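# Push cart through self-closing door, park in yellow bay

## Task

Move the utility cart through the self-closing door into the other room and park it in the yellow bay so all four of its wheels sit inside the taped outline, none touching the tape. The case of copy paper must finish in the cart's top tray without any part of it overhanging the tray's edges. The door must be closed at the end. Either or both robots may be used, and neither robot may fall over or be left leaning.

## Robot and tools

Robots: r1 and r2, identical Hello Robot Stretch 4 units. Each has an omni-wheel base, a lift riding up a mast, and one telescoping arm reaching forward, ending in a wrist (yaw, pitch, roll) and a two-finger gripper. The base rim lies within 0.23 m of the base origin; the robot stands about 1.6 m tall. Loose objects may occasionally get nudged by outside forces.

Frames: the base frame sits on the floor under the base centre, x ahead, y to the left, z up, in metres. hand_pose is expressed there (a point between the open fingertips; the printed value can be slightly wrong). base_odometry is in the odometry frame, which is where the base frame was when the scene began; it only counts wheel rotation, so slip looks like travel. Heading is in rad, left positive, -3.142 to 3.142. Each robot reports in its own frames, so the relative placement of the two robots is only visible through images, lidar_m and wrist_depth_mm.

move: the action goes under the keys r1 and r2, one object per robot; an omitted robot gets nothing new. Always pass blocking: false (true or missing is refused); the call returns after about half a second while motion continues. Per robot you may give base, joints, or both, plus optional speeds, pace, contact_limits; or end_of_arm alone ("enable_torque" revives limp wrist or gripper motors, which then hold position).
- base is an offset from the base's last reported position, one command at a time: translate_m (metres, forward positive, -2 to 2), strafe_m (metres, left positive, -2 to 2), rotate_rad (radians, counter-clockwise positive, -3.2 to 3.2). Only translate_m and strafe_m may be combined, giving a straight diagonal run with no turning.
- joints are absolute targets by name: lift_m 0 to 1.2; arm_m 0 to 0.55 (extension); wrist_yaw_rad -1.134 to 4.276 (0 ahead, left positive, 3.14 folded back); wrist_pitch_rad -1.117 to 4.259 (0 level, 1.57 pointing down); wrist_roll_rad -1.117 to 4.259 (clockwise positive seen from behind); gripper_m -0.038 to 0.141, the fingertip gap in metres (up to 0.015 off). Targets past a range get clipped and reported; other bad values get the call refused; unknown keys make it invalid.
- pace: "slow", "default", "fast", "max" (base 0.1/0.3/0.4/0.6 m/s, 1/2/3/4 rad/s; lift 0.15 to 0.5 m/s; arm 0.1 to 0.7 m/s). A raised lift lowers base top speed. speeds sets per-joint top speed (not gripper).
- contact_limits: 0 (gentle) to 1 (hard), default 0.5, only for arm_m, lift_m, translate_m, strafe_m, rotate_rad, and only alongside that same command. A base limit persists until the next action naming base. Even at 0 the arm needs a firm push to stop.
- cameras: list from r1_head_camera, r1_head_left_camera, r1_head_right_camera, r1_wrist_camera, the same four for r2, or "all"; omitted means all, [] none.
A new move overrides only the targets it names; everything else keeps running. Motions in one call start together.

wait(seconds 0 to 10, cameras): commands nothing and reports state; returns early once a commanded robot settles. wait(0) shows "earlier move". stop(cameras): brakes all running motions and rebrakes slack wheels; braked joints may keep pressing. zoom_image(camera, region [x0,y0,x1,y1], at most 504x504 px, origin top-left) enlarges part of a camera's latest image. finished_scene(scene) ends the current scene irreversibly; the result must stay valid without robots.

Results: "pictures" lists image order. "move: r1 done; r2 ..." gives the worst status per robot. Robots under "as last shown" were not named; their lines repeat. base_status/joint_status: done, moving, off_target (rested short, may still push), contact_stop (held back, goes slack), time_out (target dropped), limit_stop_at_own_body, limit_stop_at_tilt (lean over 6 degrees; joints and wheels slack), torque_fault (motor limp). A refused call or any uncommanded stop cancels the remaining move/wait/finished_scene calls in that reply. on_its_own reports uncommanded behaviour (slack, held at target, odd servo current). lidar_m: 12 distances in 30-degree sectors, first straight ahead, counter-clockwise (4th left, 7th rear, 10th right); "-" is nothing or closer than 0.25 m; misses glass and thin legs. wrist_depth_mm: 7x7 grid of depths in mm (100 to 2000). base_tilt in degrees (forward/right positive, about 3 degree bias). turned_by_wheels versus turned_by_imu differing by over ~0.1 rad in a move means slip or collision. motor_effort in percent with peak in brackets; servo_current in mA.

Gripper: to grasp, command a width more than 0.015 below the object; about 0.06 below resists pulling. For handles or bars use -0.02 or less. Nothing reports a successful grasp except a servo_current rise.

Avoid: robots pressing or colliding with each other (ends the scene), including a gripper closing on the other robot's fingers; driving on after bases touch. Self-collision with the lift low over the base, wrist tilted up and rolled, or turned right and tilted up. Driving, turning or stopping with over 1 kg held and arm_m above 0.2, especially fast, and strong pushes with a high gripper: the robot can tip. Shared loads are risky since travel differs up to 3 cm per metre. Don't drop things, release moving items, slam the door or hit hard. Time passes while you think, so running moves continue.

Each tool is called as a command line: name --argument value for each argument, lists and objects as JSON in quotes; but a table of rows of numbers goes row by row, as --pt "numbers of a row", without its own name.

## Session

move --blocking false

Scene clock: 0.00 s.
r1.base_odometry: x=+0.000 y=+0.000 heading=+0.000
r1.turned_by_wheels: +0.000
r1.turned_by_imu: +0.000
r1.base_tilt: forward=-1.6 right=+1.3
r1.lidar_m: 1.92 2.25 3.81 1.93 0.97 0.84 0.83 0.93 0.77 0.76 0.93 1.59
r1.base_status: not commanded
r1.joint_positions: lift_m=+0.127 arm_m=+0.000 wrist_yaw_rad=+3.089 wrist_pitch_rad=+0.002 wrist_roll_rad=+0.000 gripper_m=+0.056
r1.joint_status: not commanded
r1.measured_speeds: all 0
r1.motor_effort: lift_m=+20 arm_m=-4 wheel_0=+0 wheel_1=+1 wheel_2=+1
r1.servo_current: wrist_yaw_rad=39 wrist_pitch_rad=46 wrist_roll_rad=65 gripper_m=39
r1.hand_pose: x=-0.1125 y=+0.1024 z=+0.3046 quat_wxyz=(+0.026, -0.001, +0.000, +1.000) (m; r1's base frame)
r1.wrist_depth_mm: 137 138 - - - - - / 113 139 - - - - - / 117 140 224 - - - - / 137 161 - - - - - / - - - - - - - / - - 191 - 187 - - / 842 759 750 788 788 732 768
r2.base_odometry: x=+0.000 y=+0.000 heading=+0.000
r2.turned_by_wheels: +0.000
r2.turned_by_imu: +0.000
r2.base_tilt: forward=-0.6 right=+0.1
r2.lidar_m: 2.02 1.45 1.40 1.49 2.01 2.22 2.34 3.17 1.60 3.62 2.59 2.46
r2.base_status: not commanded
r2.joint_positions: lift_m=+0.295 arm_m=+0.000 wrist_yaw_rad=+3.133 wrist_pitch_rad=+0.002 wrist_roll_rad=+0.000 gripper_m=+0.056
r2.joint_status: not commanded
r2.measured_speeds: all 0
r2.motor_effort: lift_m=+18 arm_m=-4 wheel_0=+0 wheel_1=-1 wheel_2=+0
r2.servo_current: wrist_yaw_rad=46 wrist_pitch_rad=39 wrist_roll_rad=46 gripper_m=59
r2.hand_pose: x=-0.1167 y=+0.0898 z=+0.4727 quat_wxyz=(+0.004, -0.001, +0.000, +1.000) (m; r2's base frame)
r2.wrist_depth_mm: - 140 - - - - - / - 126 150 - - - - / - 130 185 - - - - / 144 143 272 - - - - / 229 - - - - - - / 226 1576 196 1576 190 1618 1464 / 226 1060 1138 - - 1025 1060
pictures: r1_head_camera, r1_head_left_camera, r1_head_right_camera, r1_wrist_camera, r2_head_camera, r2_head_left_camera, r2_head_right_camera, r2_wrist_camera
Images, in order (width x height): r1_head_camera 420x560, r1_head_left_camera 420x672, r1_head_right_camera 420x672, r1_wrist_camera 616x392, r2_head_camera 420x560, r2_head_left_camera 420x672, r2_head_right_camera 420x672, r2_wrist_camera 616x392.

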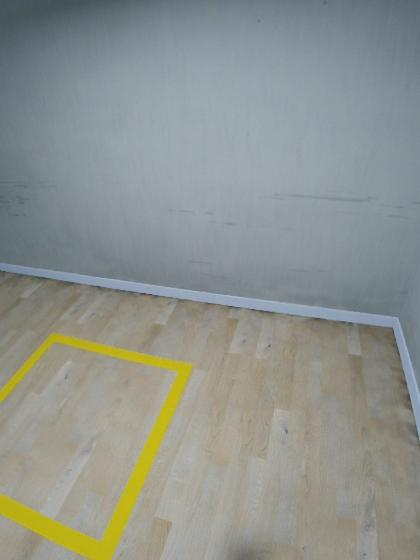

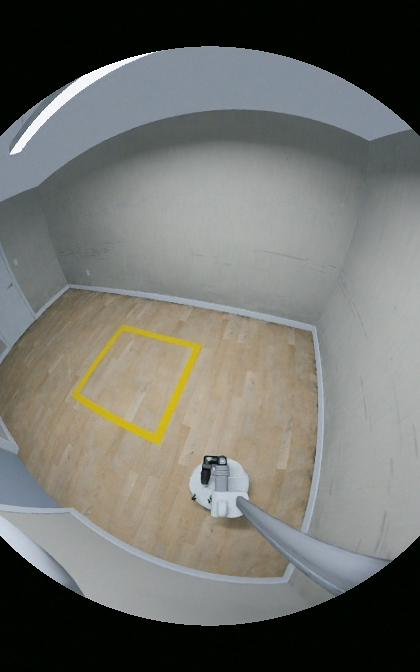

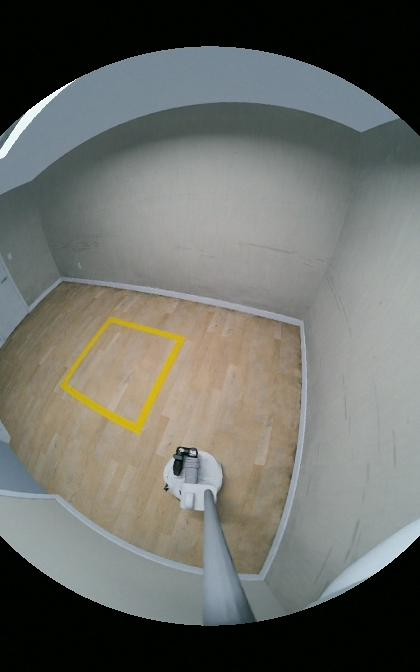

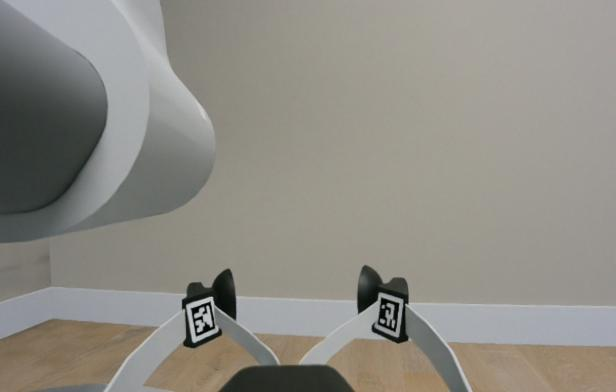

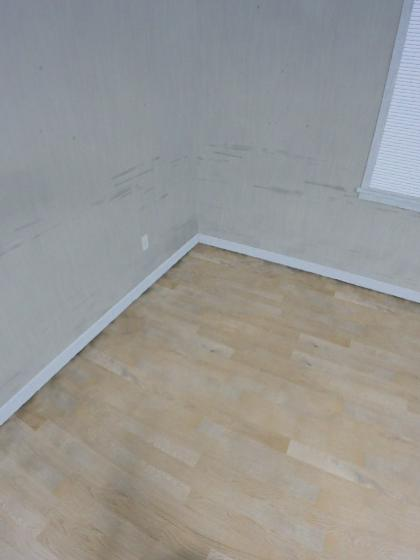

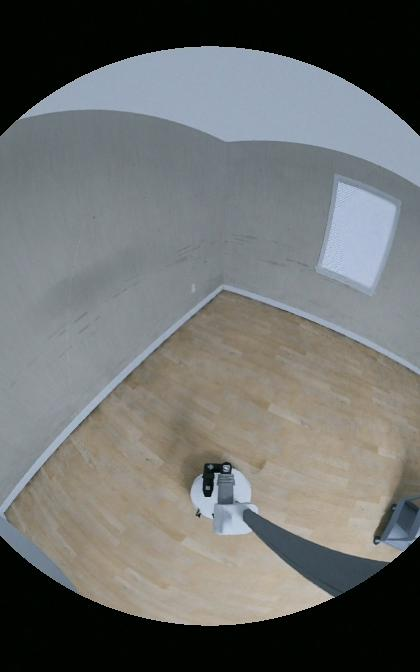

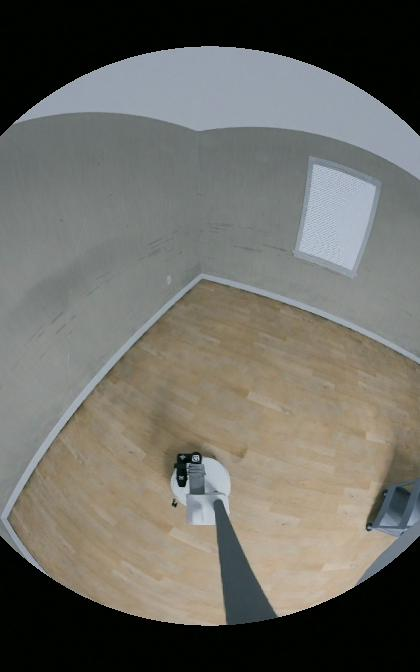

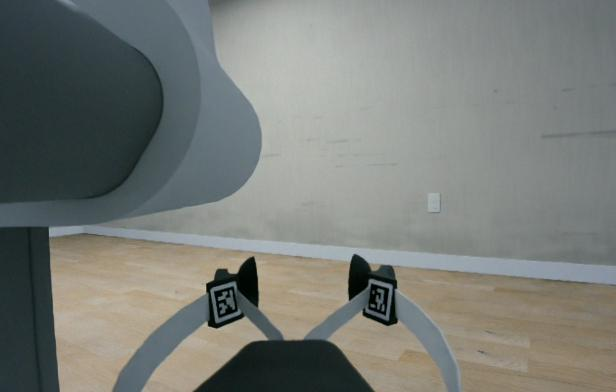

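move --blocking false --r1 '{"base": {"rotate_rad": 1.2}}' --r2 '{"base": {"rotate_rad": -1.5}}' --cameras '[]'

wait --seconds 2 --cameras '[]'

wait --seconds 1

Scene clock: 4.07 s.
move: r1 moving; r2 moving
r1.base_odometry: x=+0.000 y=+0.000 heading=+0.252
r1.turned_by_wheels: +0.252
r1.turned_by_imu: +0.252
r1.base_tilt: forward=-1.6 right=+1.2
r1.lidar_m: 1.98 2.71 3.66 1.25 0.89 0.80 0.87 0.80 0.77 0.82 1.11 1.92
r1.base_status: rotate_rad moving
r1.joint_positions: lift_m=+0.127 arm_m=+0.000 wrist_yaw_rad=+3.089 wrist_pitch_rad=+0.002 wrist_roll_rad=+0.000 gripper_m=+0.056
r1.joint_status: not commanded
r1.measured_speeds: translate_m=-0.001 strafe_m=-0.001 rotate_rad=+0.980 lift_m=+0.000 arm_m=+0.000 wrist_yaw_rad=+0.000 wrist_pitch_rad=+0.000 wrist_roll_rad=+0.000
r1.motor_effort: lift_m=+20(20) arm_m=-4(4) wheel_0=-8(9) wheel_1=-6(9) wheel_2=-7(7)
r1.servo_current: wrist_yaw_rad=59(59) wrist_pitch_rad=39(46) wrist_roll_rad=46(59) gripper_m=39(39)
r1.hand_pose: x=-0.1125 y=+0.1024 z=+0.3046 quat_wxyz=(+0.026, -0.001, +0.000, +1.000) (m; r1's base frame)
r1.wrist_depth_mm: 136 138 - - - - - / 113 139 - - - - - / 114 140 226 - - - - / 137 160 - - - - - / - - - - - - - / - 1060 190 - 187 - - / 778 750 750 798 750 699 732
r2.base_odometry: x=+0.000 y=+0.000 heading=-0.252
r2.turned_by_wheels: -0.252
r2.turned_by_imu: -0.244
r2.base_tilt: forward=-0.7 right=+0.1
r2.lidar_m: 2.52 1.62 1.40 1.40 1.67 2.23 2.24 2.64 1.59 1.63 2.93 2.49
r2.base_status: rotate_rad moving
r2.joint_positions: lift_m=+0.295 arm_m=+0.000 wrist_yaw_rad=+3.133 wrist_pitch_rad=+0.002 wrist_roll_rad=+0.000 gripper_m=+0.056
r2.joint_status: not commanded
r2.measured_speeds: translate_m=+0.000 strafe_m=+0.000 rotate_rad=-0.974 lift_m=+0.000 arm_m=+0.000 wrist_yaw_rad=+0.000 wrist_pitch_rad=+0.000 wrist_roll_rad=+0.000
r2.motor_effort: lift_m=+18(18) arm_m=-4(4) wheel_0=+8(9) wheel_1=+8(10) wheel_2=+9(11)
r2.servo_current: wrist_yaw_rad=33(52) wrist_pitch_rad=39(46) wrist_roll_rad=52(52) gripper_m=39(59)
r2.hand_pose: x=-0.1167 y=+0.0898 z=+0.4727 quat_wxyz=(+0.004, -0.001, +0.000, +1.000) (m; r2's base frame)
r2.wrist_depth_mm: - 141 - - - - - / - 127 150 - - - - / - 130 184 - - - - / 144 143 272 - - - - / 229 - - - - - - / 227 1576 196 1576 190 1661 1464 / 226 1060 1138 - - 1060 1060
pictures: none
No camera images: "cameras" was empty.

Scene clock: 5.40 s.
earlier move: r1 done; r2 moving
r1.base_odometry: x=+0.000 y=+0.000 heading=+1.200
r1.turned_by_wheels: +0.948
r1.turned_by_imu: +0.953
r1.base_tilt: forward=-1.6 right=+1.3
r1.lidar_m: 3.90 1.54 0.93 0.82 0.85 0.82 0.77 0.75 1.00 1.89 1.97 2.45
r1.base_status: done
r1.joint_positions: lift_m=+0.127 arm_m=+0.000 wrist_yaw_rad=+3.089 wrist_pitch_rad=+0.002 wrist_roll_rad=+0.000 gripper_m=+0.056
r1.joint_status: not commanded
r1.measured_speeds: all 0
r1.motor_effort: lift_m=+20(20) arm_m=-4(4) wheel_0=-2(10) wheel_1=-2(9) wheel_2=+0(8)
r1.servo_current: wrist_yaw_rad=65(65) wrist_pitch_rad=39(52) wrist_roll_rad=59(65) gripper_m=39(46)
r1.hand_pose: x=-0.1125 y=+0.1024 z=+0.3046 quat_wxyz=(+0.026, -0.001, +0.000, +1.000) (m; r1's base frame)
r1.wrist_depth_mm: 136 139 - - - - - / 113 139 - - - - - / 117 139 229 - - - - / 137 162 - - - - - / - - - - - - - / - - 191 - 188 - - / 788 163 750 798 778 778 778
r2.base_odometry: x=+0.000 y=+0.000 heading=-1.499
r2.turned_by_wheels: -1.248
r2.turned_by_imu: -1.215
r2.base_tilt: forward=-0.7 right=+0.1
r2.lidar_m: 3.33 2.51 2.48 1.87 1.46 1.39 1.52 2.19 2.22 2.42 3.48 1.60
r2.base_status: rotate_rad moving
r2.joint_positions: lift_m=+0.295 arm_m=+0.000 wrist_yaw_rad=+3.133 wrist_pitch_rad=+0.002 wrist_roll_rad=+0.000 gripper_m=+0.056
r2.joint_status: not commanded
r2.measured_speeds: all 0
r2.motor_effort: lift_m=+18(18) arm_m=-4(4) wheel_0=+0(11) wheel_1=+2(11) wheel_2=+2(11)
r2.servo_current: wrist_yaw_rad=46(59) wrist_pitch_rad=33(46) wrist_roll_rad=46(52) gripper_m=46(59)
r2.hand_pose: x=-0.1167 y=+0.0898 z=+0.4727 quat_wxyz=(+0.004, -0.001, +0.000, +1.000) (m; r2's base frame)
r2.wrist_depth_mm: - 140 - - - - - / - 126 141 - - - - / - 129 184 - - - - / 144 144 265 - - - - / 230 - - - - - - / 227 1576 195 1336 190 - - / 226 1042 1138 - - 1025 1060
wait: 1.33 of 2 s (r1 has come to rest)
pictures: none
No camera images: "cameras" was empty.

Scene clock: 5.60 s.
earlier move: r2 done
r1.base_odometry: x=+0.000 y=+0.000 heading=+1.200
r1.turned_by_wheels: +0.000
r1.turned_by_imu: +0.000
r1.base_tilt: forward=-1.6 right=+1.3
r1.lidar_m: 3.91 1.53 0.90 0.84 0.85 0.85 0.76 0.78 0.99 1.92 1.92 2.44
r1.base_status: done
r1.joint_positions: lift_m=+0.127 arm_m=+0.000 wrist_yaw_rad=+3.089 wrist_pitch_rad=+0.002 wrist_roll_rad=+0.000 gripper_m=+0.056
r1.joint_status: not commanded
r1.measured_speeds: all 0
r1.motor_effort: lift_m=+20(20) arm_m=-4(4) wheel_0=-2(10) wheel_1=-1(9) wheel_2=+0(8)
r1.servo_current: wrist_yaw_rad=33(65) wrist_pitch_rad=33(52) wrist_roll_rad=52(65) gripper_m=39(46)
r1.hand_pose: x=-0.1125 y=+0.1024 z=+0.3046 quat_wxyz=(+0.026, -0.001, +0.000, +1.000) (m; r1's base frame)
r1.wrist_depth_mm: 136 139 - - - - - / 113 139 - - - - - / 117 140 229 - - - - / 137 161 - - - - - / - - - - - - - / - - 190 - 187 - - / 778 163 759 788 788 788 778
r2.base_odometry: x=+0.000 y=+0.000 heading=-1.499
r2.turned_by_wheels: +0.000
r2.turned_by_imu: +0.000
r2.base_tilt: forward=-0.6 right=+0.1
r2.lidar_m: 3.34 2.53 2.50 1.87 1.44 1.40 1.52 2.20 2.23 2.38 3.46 1.60
r2.base_status: done
r2.joint_positions: lift_m=+0.295 arm_m=+0.000 wrist_yaw_rad=+3.133 wrist_pitch_rad=+0.002 wrist_roll_rad=+0.000 gripper_m=+0.056
r2.joint_status: not commanded
r2.measured_speeds: all 0
r2.motor_effort: lift_m=+18(18) arm_m=-4(4) wheel_0=+3(11) wheel_1=+1(11) wheel_2=+2(11)
r2.servo_current: wrist_yaw_rad=39(59) wrist_pitch_rad=39(46) wrist_roll_rad=52(52) gripper_m=39(59)
r2.hand_pose: x=-0.1167 y=+0.0898 z=+0.4727 quat_wxyz=(+0.004, -0.001, +0.000, +1.000) (m; r2's base frame)
r2.wrist_depth_mm: - 140 - - - - - / - 126 142 - - - - / - 130 185 - - - - / 144 143 265 - - - - / 229 - - - - - - / 228 1537 196 1336 190 - - / 226 1060 1138 - - 1042 1078
wait: 0.20 of 1 s (r2 has come to rest)
pictures: r1_head_camera, r1_head_left_camera, r1_head_right_camera, r1_wrist_camera, r2_head_camera, r2_head_left_camera, r2_head_right_camera, r2_wrist_camera
Images, in order (width x height): r1_head_camera 420x560, r1_head_left_camera 420x672, r1_head_right_camera 420x672, r1_wrist_camera 616x392, r2_head_camera 420x560, r2_head_left_camera 420x672, r2_head_right_camera 420x672, r2_wrist_camera 616x392.

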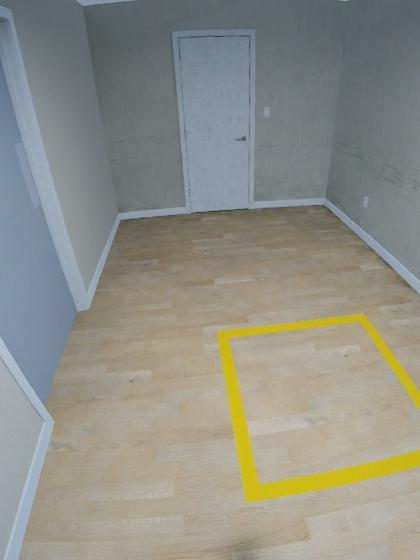

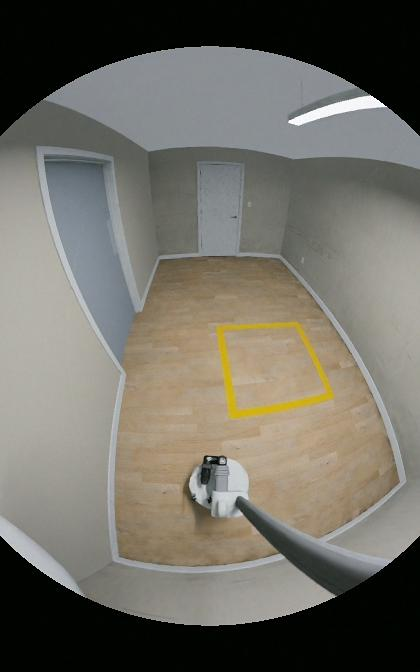

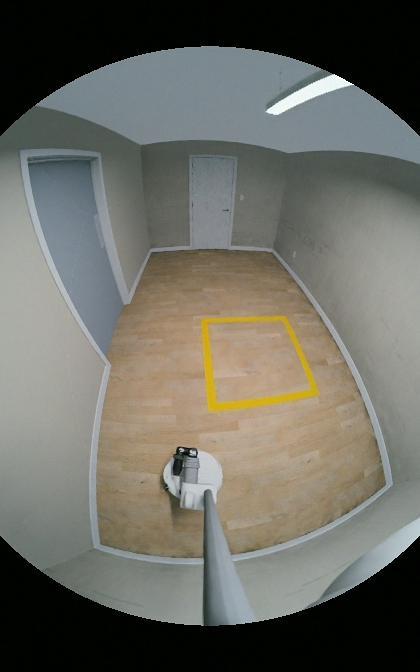

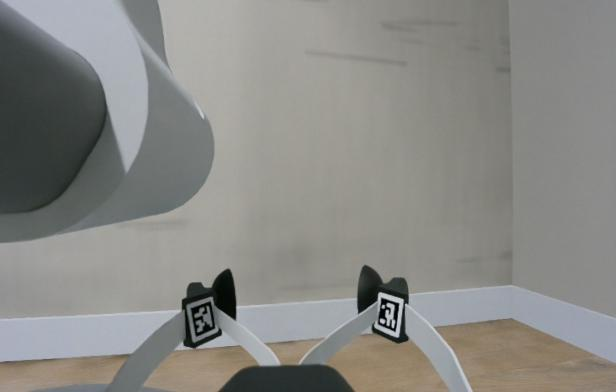

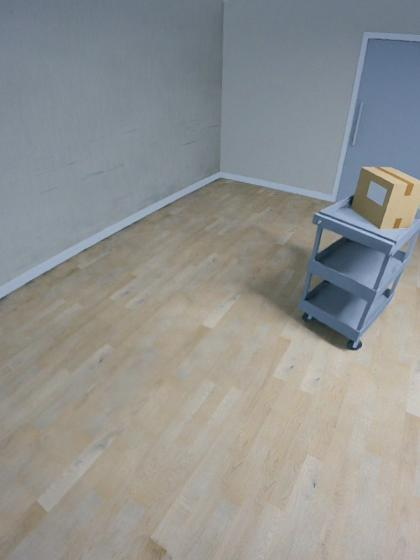

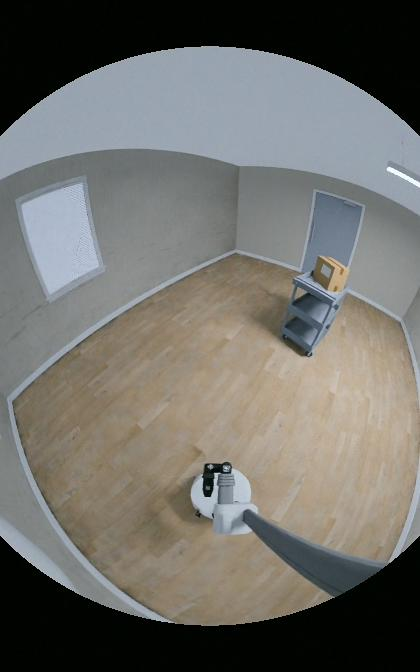

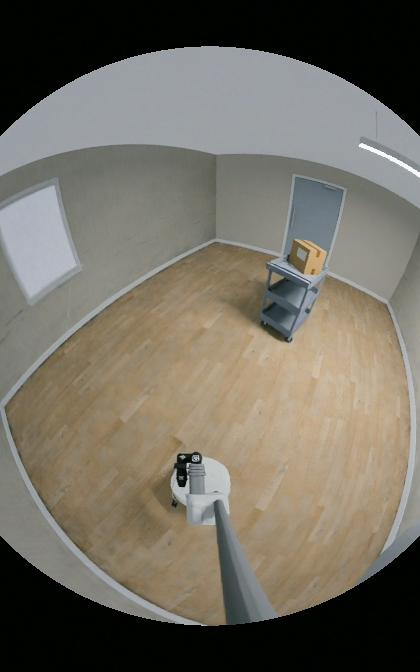

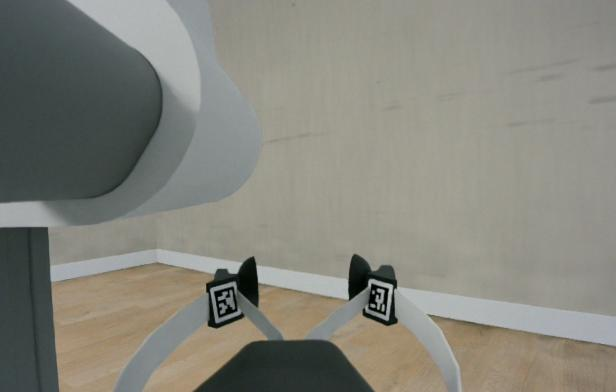

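zoom_image --camera "r2_head_camera" --region '[260, 0, 420, 360]'

zoom_image --camera "r1_head_left_camera" --region '[20, 130, 180, 390]'

zoom_image --camera "r2_head_left_camera" --region '[240, 160, 410, 370]'

Scaled by 1.400 from the camera's 420x560 image, which has a finer 1200x1600 frame.

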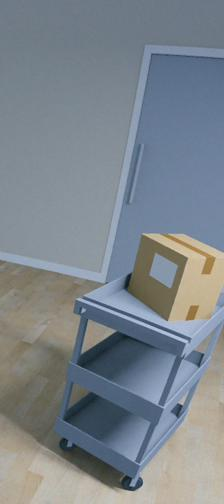

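Scaled by 1.938 from the camera's 420x672 image, which has a finer 600x960 frame.

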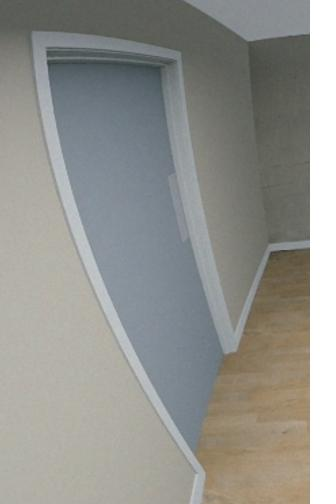

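Scaled by 2.400 from the camera's 420x672 image, which has a finer 600x960 frame.

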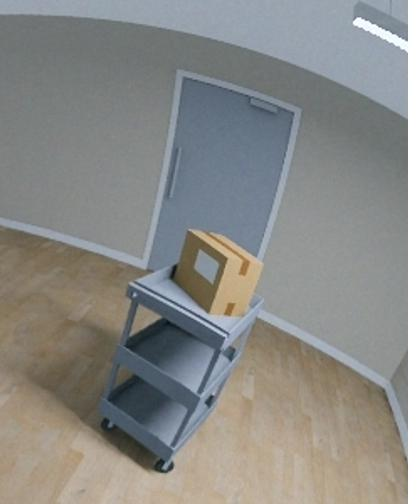

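move --blocking false --r1 '{"base": {"rotate_rad": 1.67}, "joints":{"wrist_yaw_rad":0.0,"lift_m":0.5}}' --r2 '{"base": {"rotate_rad": -0.5}, "joints":{"wrist_yaw_rad":1.57,"lift_m":0.5}}' --cameras '[]'

wait --seconds 2 --cameras '[]'

wait --seconds 2

Scene clock: 46.70 s.
move: r1 moving; r2 moving
r1.base_odometry: x=+0.000 y=+0.000 heading=+1.452
r1.turned_by_wheels: +0.252
r1.turned_by_imu: +0.253
r1.base_tilt: forward=-1.6 right=+1.3
r1.lidar_m: 2.28 1.10 0.84 0.83 0.91 0.80 0.76 0.87 1.31 1.94 2.08 3.15
r1.base_status: rotate_rad moving
r1.joint_positions: lift_m=+0.164 arm_m=+0.000 wrist_yaw_rad=+2.503 wrist_pitch_rad=+0.002 wrist_roll_rad=+0.000 gripper_m=+0.056
r1.joint_status: lift_m moving; wrist_yaw_rad moving
r1.measured_speeds: translate_m=-0.001 strafe_m=-0.001 rotate_rad=+0.981 lift_m=+0.146 arm_m=+0.000 wrist_yaw_rad=-1.820 wrist_pitch_rad=+0.000 wrist_roll_rad=+0.000
r1.motor_effort: lift_m=+27(27) arm_m=-4(4) wheel_0=-6(9) wheel_1=-6(9) wheel_2=-6(7)
r1.servo_current: wrist_yaw_rad=98(117) wrist_pitch_rad=46(46) wrist_roll_rad=46(65) gripper_m=46(46)
r1.hand_pose: x=-0.0084 y=+0.2422 z=+0.3421 quat_wxyz=(+0.314, -0.001, +0.000, +0.949) (m; r1's base frame)
r1.wrist_depth_mm: - - - - - - - / - - - - - - - / - - - - - - - / - - - - - - - / - - - - - - - / - - 190 - 188 - - / - 152 820 878 854 130 -
r2.base_odometry: x=+0.000 y=+0.000 heading=-1.751
r2.turned_by_wheels: -0.252
r2.turned_by_imu: -0.244
r2.base_tilt: forward=-0.7 right=+0.0
r2.lidar_m: 1.69 2.82 2.49 2.48 1.56 1.39 1.43 1.73 2.22 2.25 2.77 1.60
r2.base_status: rotate_rad moving
r2.joint_positions: lift_m=+0.333 arm_m=+0.000 wrist_yaw_rad=+2.570 wrist_pitch_rad=+0.002 wrist_roll_rad=+0.000 gripper_m=+0.056
r2.joint_status: lift_m moving; wrist_yaw_rad moving
r2.measured_speeds: translate_m=+0.000 strafe_m=+0.000 rotate_rad=-0.976 lift_m=+0.146 arm_m=+0.000 wrist_yaw_rad=-1.738 wrist_pitch_rad=+0.000 wrist_roll_rad=+0.000
r2.motor_effort: lift_m=+24(24) arm_m=-4(4) wheel_0=+6(11) wheel_1=+8(9) wheel_2=+10(11)
r2.servo_current: wrist_yaw_rad=91(111) wrist_pitch_rad=46(46) wrist_roll_rad=46(59) gripper_m=52(52)
r2.hand_pose: x=-0.0243 y=+0.2295 z=+0.5104 quat_wxyz=(+0.282, -0.001, +0.000, +0.959) (m; r2's base frame)
r2.wrist_depth_mm: - - - - - - - / - - - - - - - / 243 - - - - - - / - - - - - - - / - - - - - - - / - - 191 1366 191 1430 1430 / 1182 1138 1182 - - 1098 1098
pictures: none
No camera images: "cameras" was empty.

Scene clock: 48.13 s.
earlier move: r1 moving; r2 done
r1.base_odometry: x=+0.000 y=+0.000 heading=+2.870
r1.turned_by_wheels: +1.417
r1.turned_by_imu: +1.425
r1.base_tilt: forward=-1.6 right=+1.3
r1.lidar_m: 0.84 0.89 0.82 0.76 0.78 1.09 1.91 1.98 2.68 3.95 1.29 0.90
r1.base_status: rotate_rad moving
r1.joint_positions: lift_m=+0.485 arm_m=+0.000 wrist_yaw_rad=+0.023 wrist_pitch_rad=+0.002 wrist_roll_rad=+0.000 gripper_m=+0.056
r1.joint_status: lift_m moving; wrist_yaw_rad moving
r1.measured_speeds: translate_m=+0.000 strafe_m=+0.000 rotate_rad=+0.000 lift_m=+0.097 arm_m=+0.000 wrist_yaw_rad=-0.617 wrist_pitch_rad=+0.000 wrist_roll_rad=+0.000
r1.motor_effort: lift_m=+25(29) arm_m=-4(4) wheel_0=-1(10) wheel_1=-2(10) wheel_2=-1(9)
r1.servo_current: wrist_yaw_rad=72(117) wrist_pitch_rad=46(52) wrist_roll_rad=65(65) gripper_m=39(52)
r1.hand_pose: x=+0.4613 y=-0.0807 z=+0.6630 quat_wxyz=(+1.000, +0.000, +0.001, +0.012) (m; r1's base frame)
r1.wrist_depth_mm: - - - - - - - / - - - - - - - / - - - - - - - / - - - - - - - / - - - - - - - / - - 190 - 188 - - / - 141 - 137 - - -
r2.base_odometry: x=+0.000 y=+0.000 heading=-1.999
r2.turned_by_wheels: -0.247
r2.turned_by_imu: -0.241
r2.base_tilt: forward=-0.7 right=+0.1
r2.lidar_m: 1.62 3.27 2.51 2.50 1.81 1.43 1.40 1.52 2.25 2.23 2.41 3.56
r2.base_status: done
r2.joint_positions: lift_m=+0.500 arm_m=+0.000 wrist_yaw_rad=+1.573 wrist_pitch_rad=+0.002 wrist_roll_rad=+0.000 gripper_m=+0.056
r2.joint_status: all done
r2.measured_speeds: all 0
r2.motor_effort: lift_m=+21(26) arm_m=-4(4) wheel_0=+1(11) wheel_1=+3(9) wheel_2=+3(11)
r2.servo_current: wrist_yaw_rad=46(143) wrist_pitch_rad=39(46) wrist_roll_rad=46(59) gripper_m=52(52)
r2.hand_pose: x=+0.2577 y=+0.2886 z=+0.6775 quat_wxyz=(+0.706, -0.001, +0.001, +0.708) (m; r2's base frame)
r2.wrist_depth_mm: - - - - - - - / - - - - - - - / - - - - - - - / - - - - - - - / - - - - - - - / - - 196 - 191 - - / 1537 1464 1537 - - 1499 1430
wait: 1.43 of 2 s (r2 has come to rest)
pictures: none
No camera images: "cameras" was empty.

Scene clock: 48.73 s.
earlier move: r1 done
r1.base_odometry: x=+0.000 y=+0.000 heading=+2.870
r1.turned_by_wheels: +0.000
r1.turned_by_imu: +0.000
r1.base_tilt: forward=-1.6 right=+1.3
r1.lidar_m: 0.84 0.88 0.81 0.76 0.81 1.09 1.92 2.01 2.70 3.93 1.28 0.89
r1.base_status: done
r1.joint_positions: lift_m=+0.499 arm_m=+0.000 wrist_yaw_rad=+0.003 wrist_pitch_rad=+0.002 wrist_roll_rad=+0.000 gripper_m=+0.056
r1.joint_status: all done
r1.measured_speeds: all 0
r1.motor_effort: lift_m=+25(29) arm_m=-4(4) wheel_0=-3(10) wheel_1=+0(10) wheel_2=+0(9)
r1.servo_current: wrist_yaw_rad=46(117) wrist_pitch_rad=46(52) wrist_roll_rad=65(65) gripper_m=46(52)
r1.hand_pose: x=+0.4596 y=-0.0866 z=+0.6771 quat_wxyz=(+1.000, +0.000, +0.001, +0.001) (m; r1's base frame)
r1.wrist_depth_mm: - - - - - - - / - - - - - - - / - - - - - - - / - - - - - - - / - - - - - - - / - - 190 - 187 - - / - 140 - 137 - - -
r2.base_odometry: x=+0.000 y=+0.000 heading=-1.999
r2.turned_by_wheels: +0.000
r2.turned_by_imu: +0.000
r2.base_tilt: forward=-0.7 right=+0.0
r2.lidar_m: 1.60 3.24 2.55 2.51 1.80 1.45 1.41 1.54 2.25 2.22 2.41 3.59
r2.base_status: done
r2.joint_positions: lift_m=+0.500 arm_m=+0.000 wrist_yaw_rad=+1.573 wrist_pitch_rad=+0.002 wrist_roll_rad=+0.000 gripper_m=+0.056
r2.joint_status: all done
r2.measured_speeds: all 0
r2.motor_effort: lift_m=+21(26) arm_m=-4(4) wheel_0=+2(11) wheel_1=+3(9) wheel_2=+4(11)
r2.servo_current: wrist_yaw_rad=52(143) wrist_pitch_rad=46(46) wrist_roll_rad=46(59) gripper_m=46(52)
r2.hand_pose: x=+0.2577 y=+0.2886 z=+0.6775 quat_wxyz=(+0.706, -0.001, +0.001, +0.708) (m; r2's base frame)
r2.wrist_depth_mm: - - - - - - - / - - - - - - - / - - - - - - - / - - - - - - - / - - - - - - - / - - 196 - 192 - - / 1576 1464 1576 - - 1464 1464
wait: 0.60 of 2 s (r1 has come to rest)
pictures: r1_head_camera, r1_head_left_camera, r1_head_right_camera, r1_wrist_camera, r2_head_camera, r2_head_left_camera, r2_head_right_camera, r2_wrist_camera
Images, in order (width x height): r1_head_camera 420x560, r1_head_left_camera 420x672, r1_head_right_camera 420x672, r1_wrist_camera 616x392, r2_head_camera 420x560, r2_head_left_camera 420x672, r2_head_right_camera 420x672, r2_wrist_camera 616x392.

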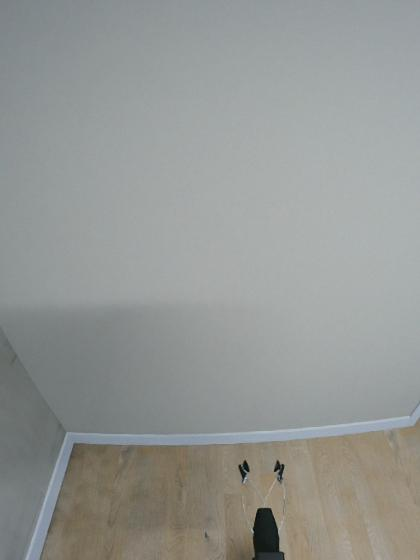

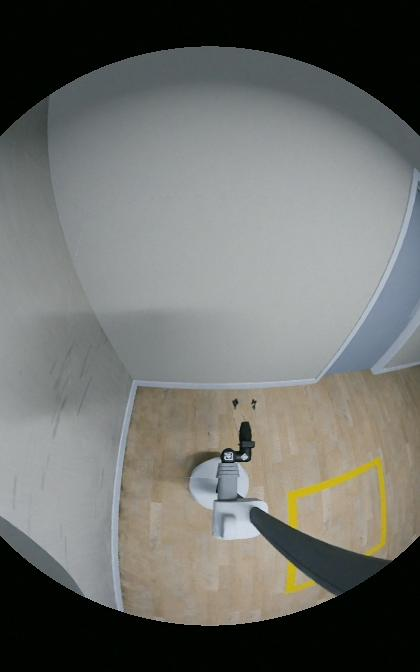

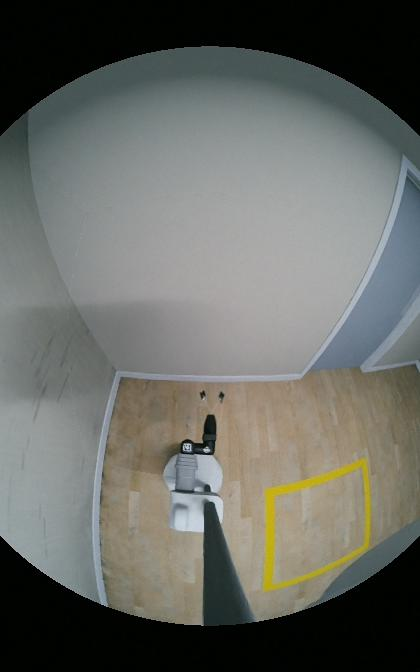

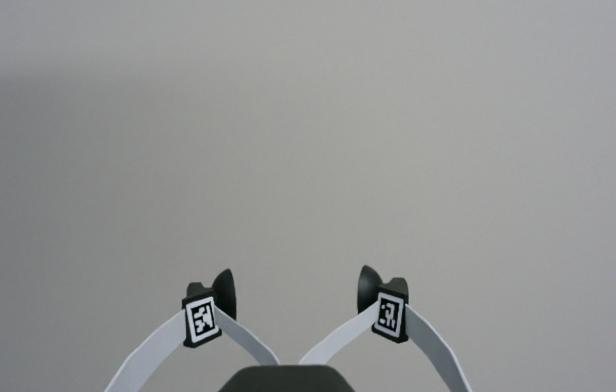

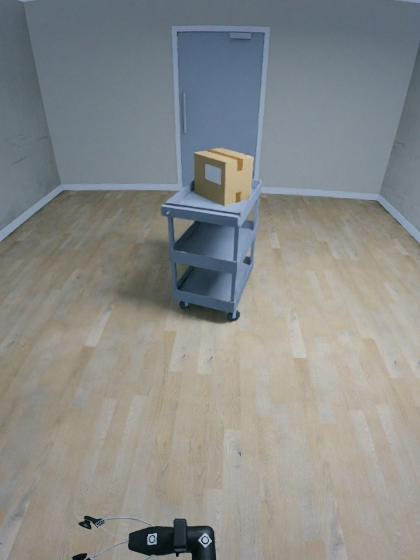

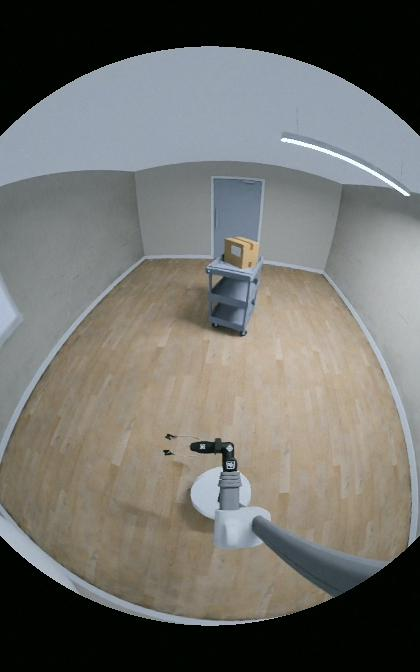

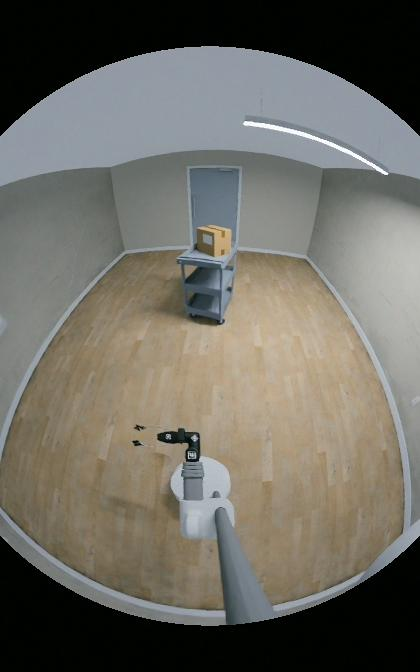

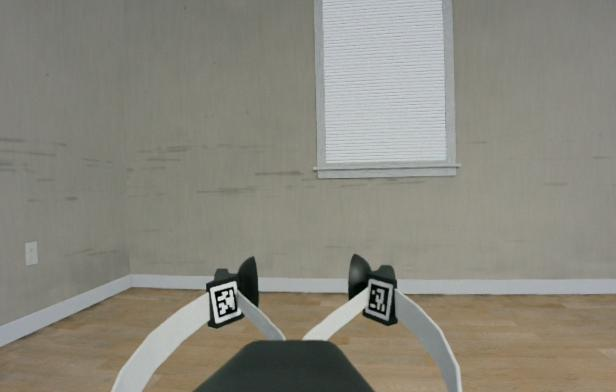

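zoom_image --camera "r2_head_camera" --region '[140, 130, 290, 330]'

move --blocking false --r1 '{"base": {"strafe_m": -1.3}, "joints":{"gripper_m":-0.02}}' --r2 '{"base": {"translate_m": 0.6}, "joints":{"wrist_yaw_rad":0.0}}' --cameras '[]'

wait --seconds 6 --cameras '[]'

wait --seconds 6

Scaled by 2.520 from the camera's 420x560 image, which has a finer 1200x1600 frame.

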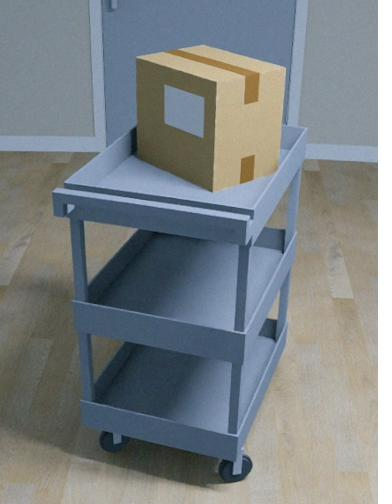

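Scene clock: 54.40 s.
move: r1 moving; r2 moving
r1.base_odometry: x=+0.010 y=+0.035 heading=+2.870
r1.turned_by_wheels: +0.000
r1.turned_by_imu: +0.000
r1.base_tilt: forward=-1.6 right=+1.3
r1.lidar_m: 0.82 0.87 0.86 0.80 0.84 1.13 1.91 2.02 2.66 3.87 1.26 0.89
r1.base_status: strafe_m moving
r1.joint_positions: lift_m=+0.499 arm_m=+0.000 wrist_yaw_rad=+0.003 wrist_pitch_rad=+0.002 wrist_roll_rad=+0.000 gripper_m=+0.037
r1.joint_status: gripper_m moving
r1.measured_speeds: translate_m=-0.001 strafe_m=-0.141 rotate_rad=+0.005 lift_m=+0.000 arm_m=+0.000 wrist_yaw_rad=+0.000 wrist_pitch_rad=+0.000 wrist_roll_rad=+0.000
r1.motor_effort: lift_m=+25(25) arm_m=-4(4) wheel_0=+9(9) wheel_1=-9(10) wheel_2=+1(1)
r1.servo_current: wrist_yaw_rad=52(59) wrist_pitch_rad=52(52) wrist_roll_rad=39(65) gripper_m=111(111)
r1.hand_pose: x=+0.4596 y=-0.0866 z=+0.6771 quat_wxyz=(+1.000, +0.000, +0.001, +0.001) (m; r1's base frame)
r1.wrist_depth_mm: - - - - - - - / - - - - - - - / - - - - - - - / - - - - - - - / - - - - - - - / - - 189 - 185 - - / - 143 - 138 - - -
r2.base_odometry: x=-0.013 y=-0.028 heading=-1.999
r2.turned_by_wheels: +0.000
r2.turned_by_imu: +0.001
r2.base_tilt: forward=-0.7 right=+0.0
r2.lidar_m: 1.59 3.23 2.51 2.48 1.89 1.46 1.44 1.57 2.26 2.22 2.39 3.61
r2.base_status: translate_m moving
r2.joint_positions: lift_m=+0.500 arm_m=+0.000 wrist_yaw_rad=+1.007 wrist_pitch_rad=+0.002 wrist_roll_rad=+0.000 gripper_m=+0.056
r2.joint_status: wrist_yaw_rad moving
r2.measured_speeds: translate_m=+0.121 strafe_m=-0.001 rotate_rad=+0.001 lift_m=+0.000 arm_m=+0.000 wrist_yaw_rad=-1.742 wrist_pitch_rad=+0.000 wrist_roll_rad=+0.000
r2.motor_effort: lift_m=+21(21) arm_m=-4(4) wheel_0=+6(10) wheel_1=+8(8) wheel_2=-13(13)
r2.servo_current: wrist_yaw_rad=72(124) wrist_pitch_rad=39(46) wrist_roll_rad=46(65) gripper_m=52(52)
r2.hand_pose: x=+0.3989 y=+0.1970 z=+0.6775 quat_wxyz=(+0.876, +0.000, +0.001, +0.482) (m; r2's base frame)
r2.wrist_depth_mm: - - - - - - - / - - - - - - - / - - - - - - - / - - - - - - - / - - - - - - - / - - 196 - 192 - - / 1537 1464 1537 - - 1464 1430
pictures: none
No camera images: "cameras" was empty.

Scene clock: 57.40 s.
earlier move: r1 moving; r2 done
r1.base_odometry: x=+0.240 y=+0.862 heading=+2.870
r1.turned_by_wheels: +0.000
r1.turned_by_imu: -0.006
r1.base_tilt: forward=-1.6 right=+1.3
r1.lidar_m: 0.87 0.88 1.25 1.63 1.71 2.00 1.90 1.99 2.62 3.04 1.46 1.03
r1.base_status: strafe_m moving
r1.joint_positions: lift_m=+0.499 arm_m=+0.000 wrist_yaw_rad=+0.003 wrist_pitch_rad=+0.002 wrist_roll_rad=+0.000 gripper_m=-0.019
r1.joint_status: all done
r1.measured_speeds: translate_m=+0.000 strafe_m=-0.300 rotate_rad=+0.000 lift_m=+0.000 arm_m=+0.000 wrist_yaw_rad=+0.000 wrist_pitch_rad=+0.000 wrist_roll_rad=+0.000
r1.motor_effort: lift_m=+25(25) arm_m=-4(4) wheel_0=+5(11) wheel_1=-7(11) wheel_2=+0(2)
r1.servo_current: wrist_yaw_rad=65(72) wrist_pitch_rad=52(52) wrist_roll_rad=46(78) gripper_m=52(124)
r1.hand_pose: x=+0.4596 y=-0.0866 z=+0.6771 quat_wxyz=(+1.000, +0.000, +0.001, +0.001) (m; r1's base frame)
r1.wrist_depth_mm: - - - 668 - - - / - - - 676 - - - / - - - 676 - - - / - - - 683 - - - / - - - 676 - - - / - - 183 198 171 - - / - 133 163 147 144 - -
r2.base_odometry: x=-0.249 y=-0.546 heading=-1.999
r2.turned_by_wheels: +0.000
r2.turned_by_imu: +0.001
r2.base_tilt: forward=-0.7 right=+0.1
r2.lidar_m: 1.04 3.16 2.50 2.42 2.61 2.04 2.01 2.18 2.32 2.28 2.47 1.33
r2.base_status: done
r2.joint_positions: lift_m=+0.500 arm_m=+0.000 wrist_yaw_rad=+0.003 wrist_pitch_rad=+0.002 wrist_roll_rad=+0.000 gripper_m=+0.056
r2.joint_status: all done
r2.measured_speeds: all 0
r2.motor_effort: lift_m=+21(21) arm_m=-4(4) wheel_0=+2(10) wheel_1=+4(9) wheel_2=-3(14)
r2.servo_current: wrist_yaw_rad=39(124) wrist_pitch_rad=46(46) wrist_roll_rad=39(65) gripper_m=46(59)
r2.hand_pose: x=+0.4596 y=-0.0866 z=+0.6775 quat_wxyz=(+1.000, +0.000, +0.001, +0.001) (m; r2's base frame)
r2.wrist_depth_mm: - - - - - - - / - - - - 1182 - - / - - - - 1182 - - / - - - - - - - / - - - - 1205 - - / - - 196 917 189 - - / 1537 1430 1499 - - 1499 1430
wait: 3.00 of 6 s (r2 has come to rest)
pictures: none
No camera images: "cameras" was empty.

Scene clock: 59.57 s.
earlier move: r1 done
r1.base_odometry: x=+0.349 y=+1.252 heading=+2.870
r1.turned_by_wheels: +0.000
r1.turned_by_imu: -0.003
r1.base_tilt: forward=-1.6 right=+1.3
r1.lidar_m: 0.95 0.91 1.25 2.06 2.12 1.97 1.86 1.95 2.58 2.64 1.38 1.03
r1.base_status: done
r1.joint_positions: lift_m=+0.499 arm_m=+0.000 wrist_yaw_rad=+0.003 wrist_pitch_rad=+0.002 wrist_roll_rad=+0.000 gripper_m=-0.019
r1.joint_status: all done
r1.measured_speeds: all 0
r1.motor_effort: lift_m=+25(25) arm_m=-4(4) wheel_0=+1(11) wheel_1=+0(11) wheel_2=+0(2)
r1.servo_current: wrist_yaw_rad=46(72) wrist_pitch_rad=33(52) wrist_roll_rad=59(78) gripper_m=52(124)
r1.hand_pose: x=+0.4596 y=-0.0866 z=+0.6771 quat_wxyz=(+1.000, +0.000, +0.001, +0.001) (m; r1's base frame)
r1.wrist_depth_mm: - 723 - - - - 788 / 668 723 - - - - 798 / 683 723 - - - - - / 676 723 - - - - - / 676 732 - - - - - / 676 759 183 198 171 - - / - 715 163 147 144 - -
r2.base_odometry: x=-0.249 y=-0.546 heading=-1.999
r2.turned_by_wheels: +0.000
r2.turned_by_imu: +0.000
r2.base_tilt: forward=-0.8 right=+0.1
r2.lidar_m: 1.05 3.16 2.50 2.43 2.59 2.05 2.00 2.16 2.34 2.30 2.46 1.32
r2.base_status: done
r2.joint_positions: lift_m=+0.500 arm_m=+0.000 wrist_yaw_rad=+0.003 wrist_pitch_rad=+0.002 wrist_roll_rad=+0.000 gripper_m=+0.056
r2.joint_status: all done
r2.measured_speeds: all 0
r2.motor_effort: lift_m=+21(21) arm_m=-4(4) wheel_0=+2(10) wheel_1=+4(9) wheel_2=-4(14)
r2.servo_current: wrist_yaw_rad=39(124) wrist_pitch_rad=33(46) wrist_roll_rad=52(65) gripper_m=46(59)
r2.hand_pose: x=+0.4596 y=-0.0866 z=+0.6775 quat_wxyz=(+1.000, +0.000, +0.001, +0.001) (m; r2's base frame)
r2.wrist_depth_mm: - - - - - - - / - - - - 1160 - - / - - - - 1182 - - / - - - - - - - / - - - - 1182 - - / - - 195 904 189 - - / 1576 1464 1464 - - 1499 1430
wait: 2.17 of 6 s (r1 has come to rest)
pictures: r1_head_camera, r1_head_left_camera, r1_head_right_camera, r1_wrist_camera, r2_head_camera, r2_head_left_camera, r2_head_right_camera, r2_wrist_camera
Images, in order (width x height): r1_head_camera 420x560, r1_head_left_camera 420x672, r1_head_right_camera 420x672, r1_wrist_camera 616x392, r2_head_camera 420x560, r2_head_left_camera 420x672, r2_head_right_camera 420x672, r2_wrist_camera 616x392.

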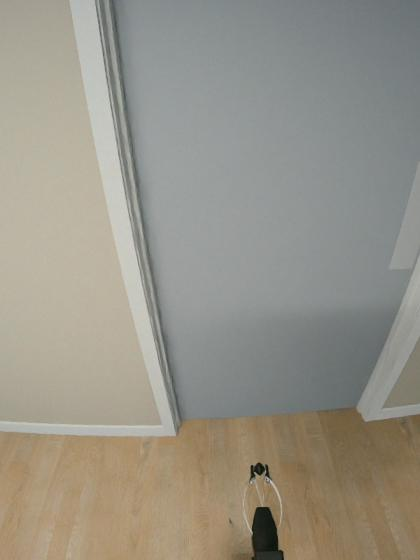

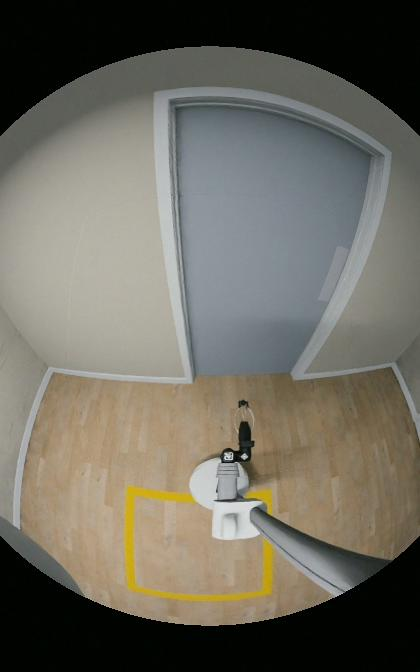

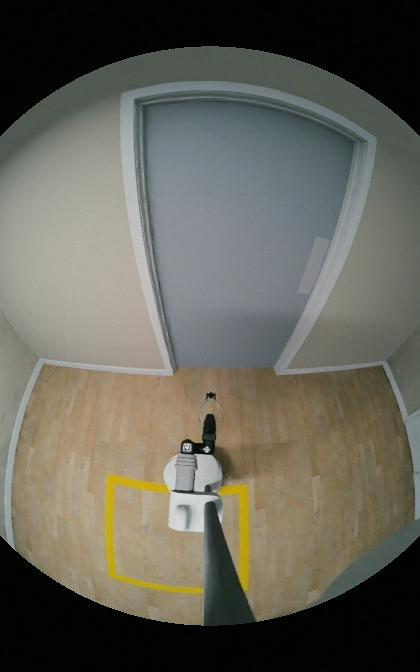

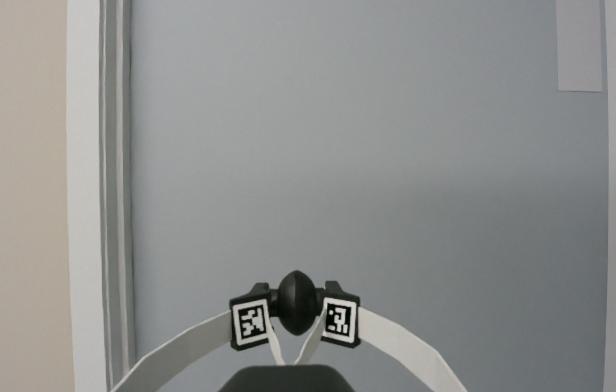

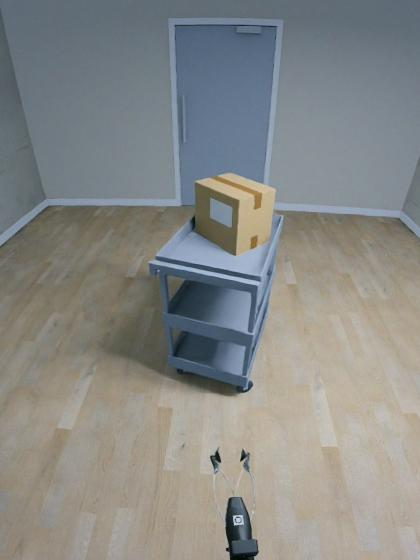

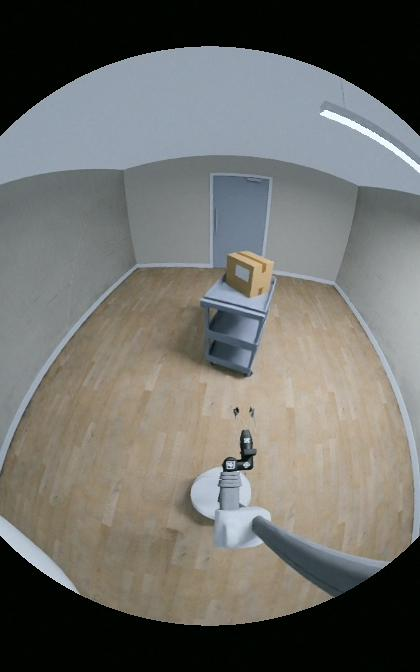

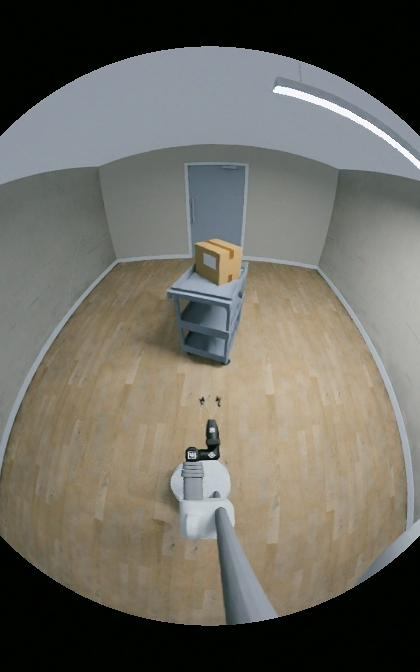

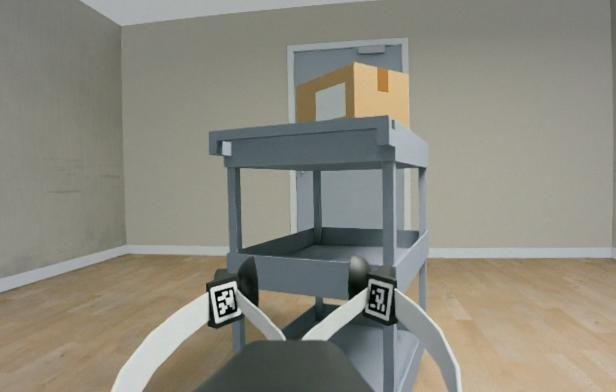

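zoom_image --camera "r2_wrist_camera" --region '[180, 30, 460, 280]'

zoom_image --camera "r2_head_camera" --region '[130, 150, 310, 410]'

Scaled by 1.800.

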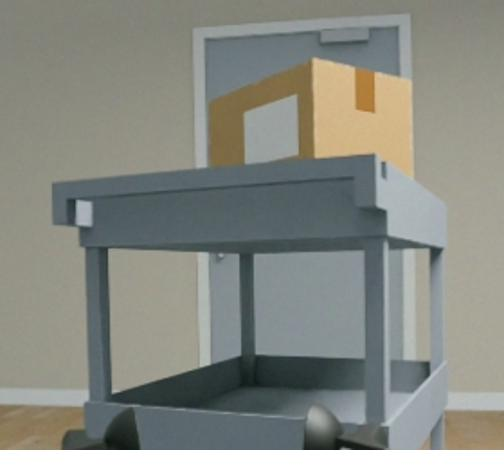

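Scaled by 1.938 from the camera's 420x560 image, which has a finer 1200x1600 frame.

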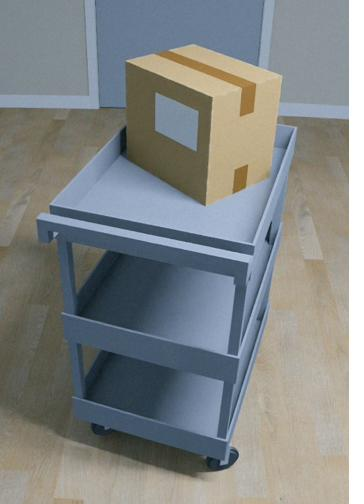

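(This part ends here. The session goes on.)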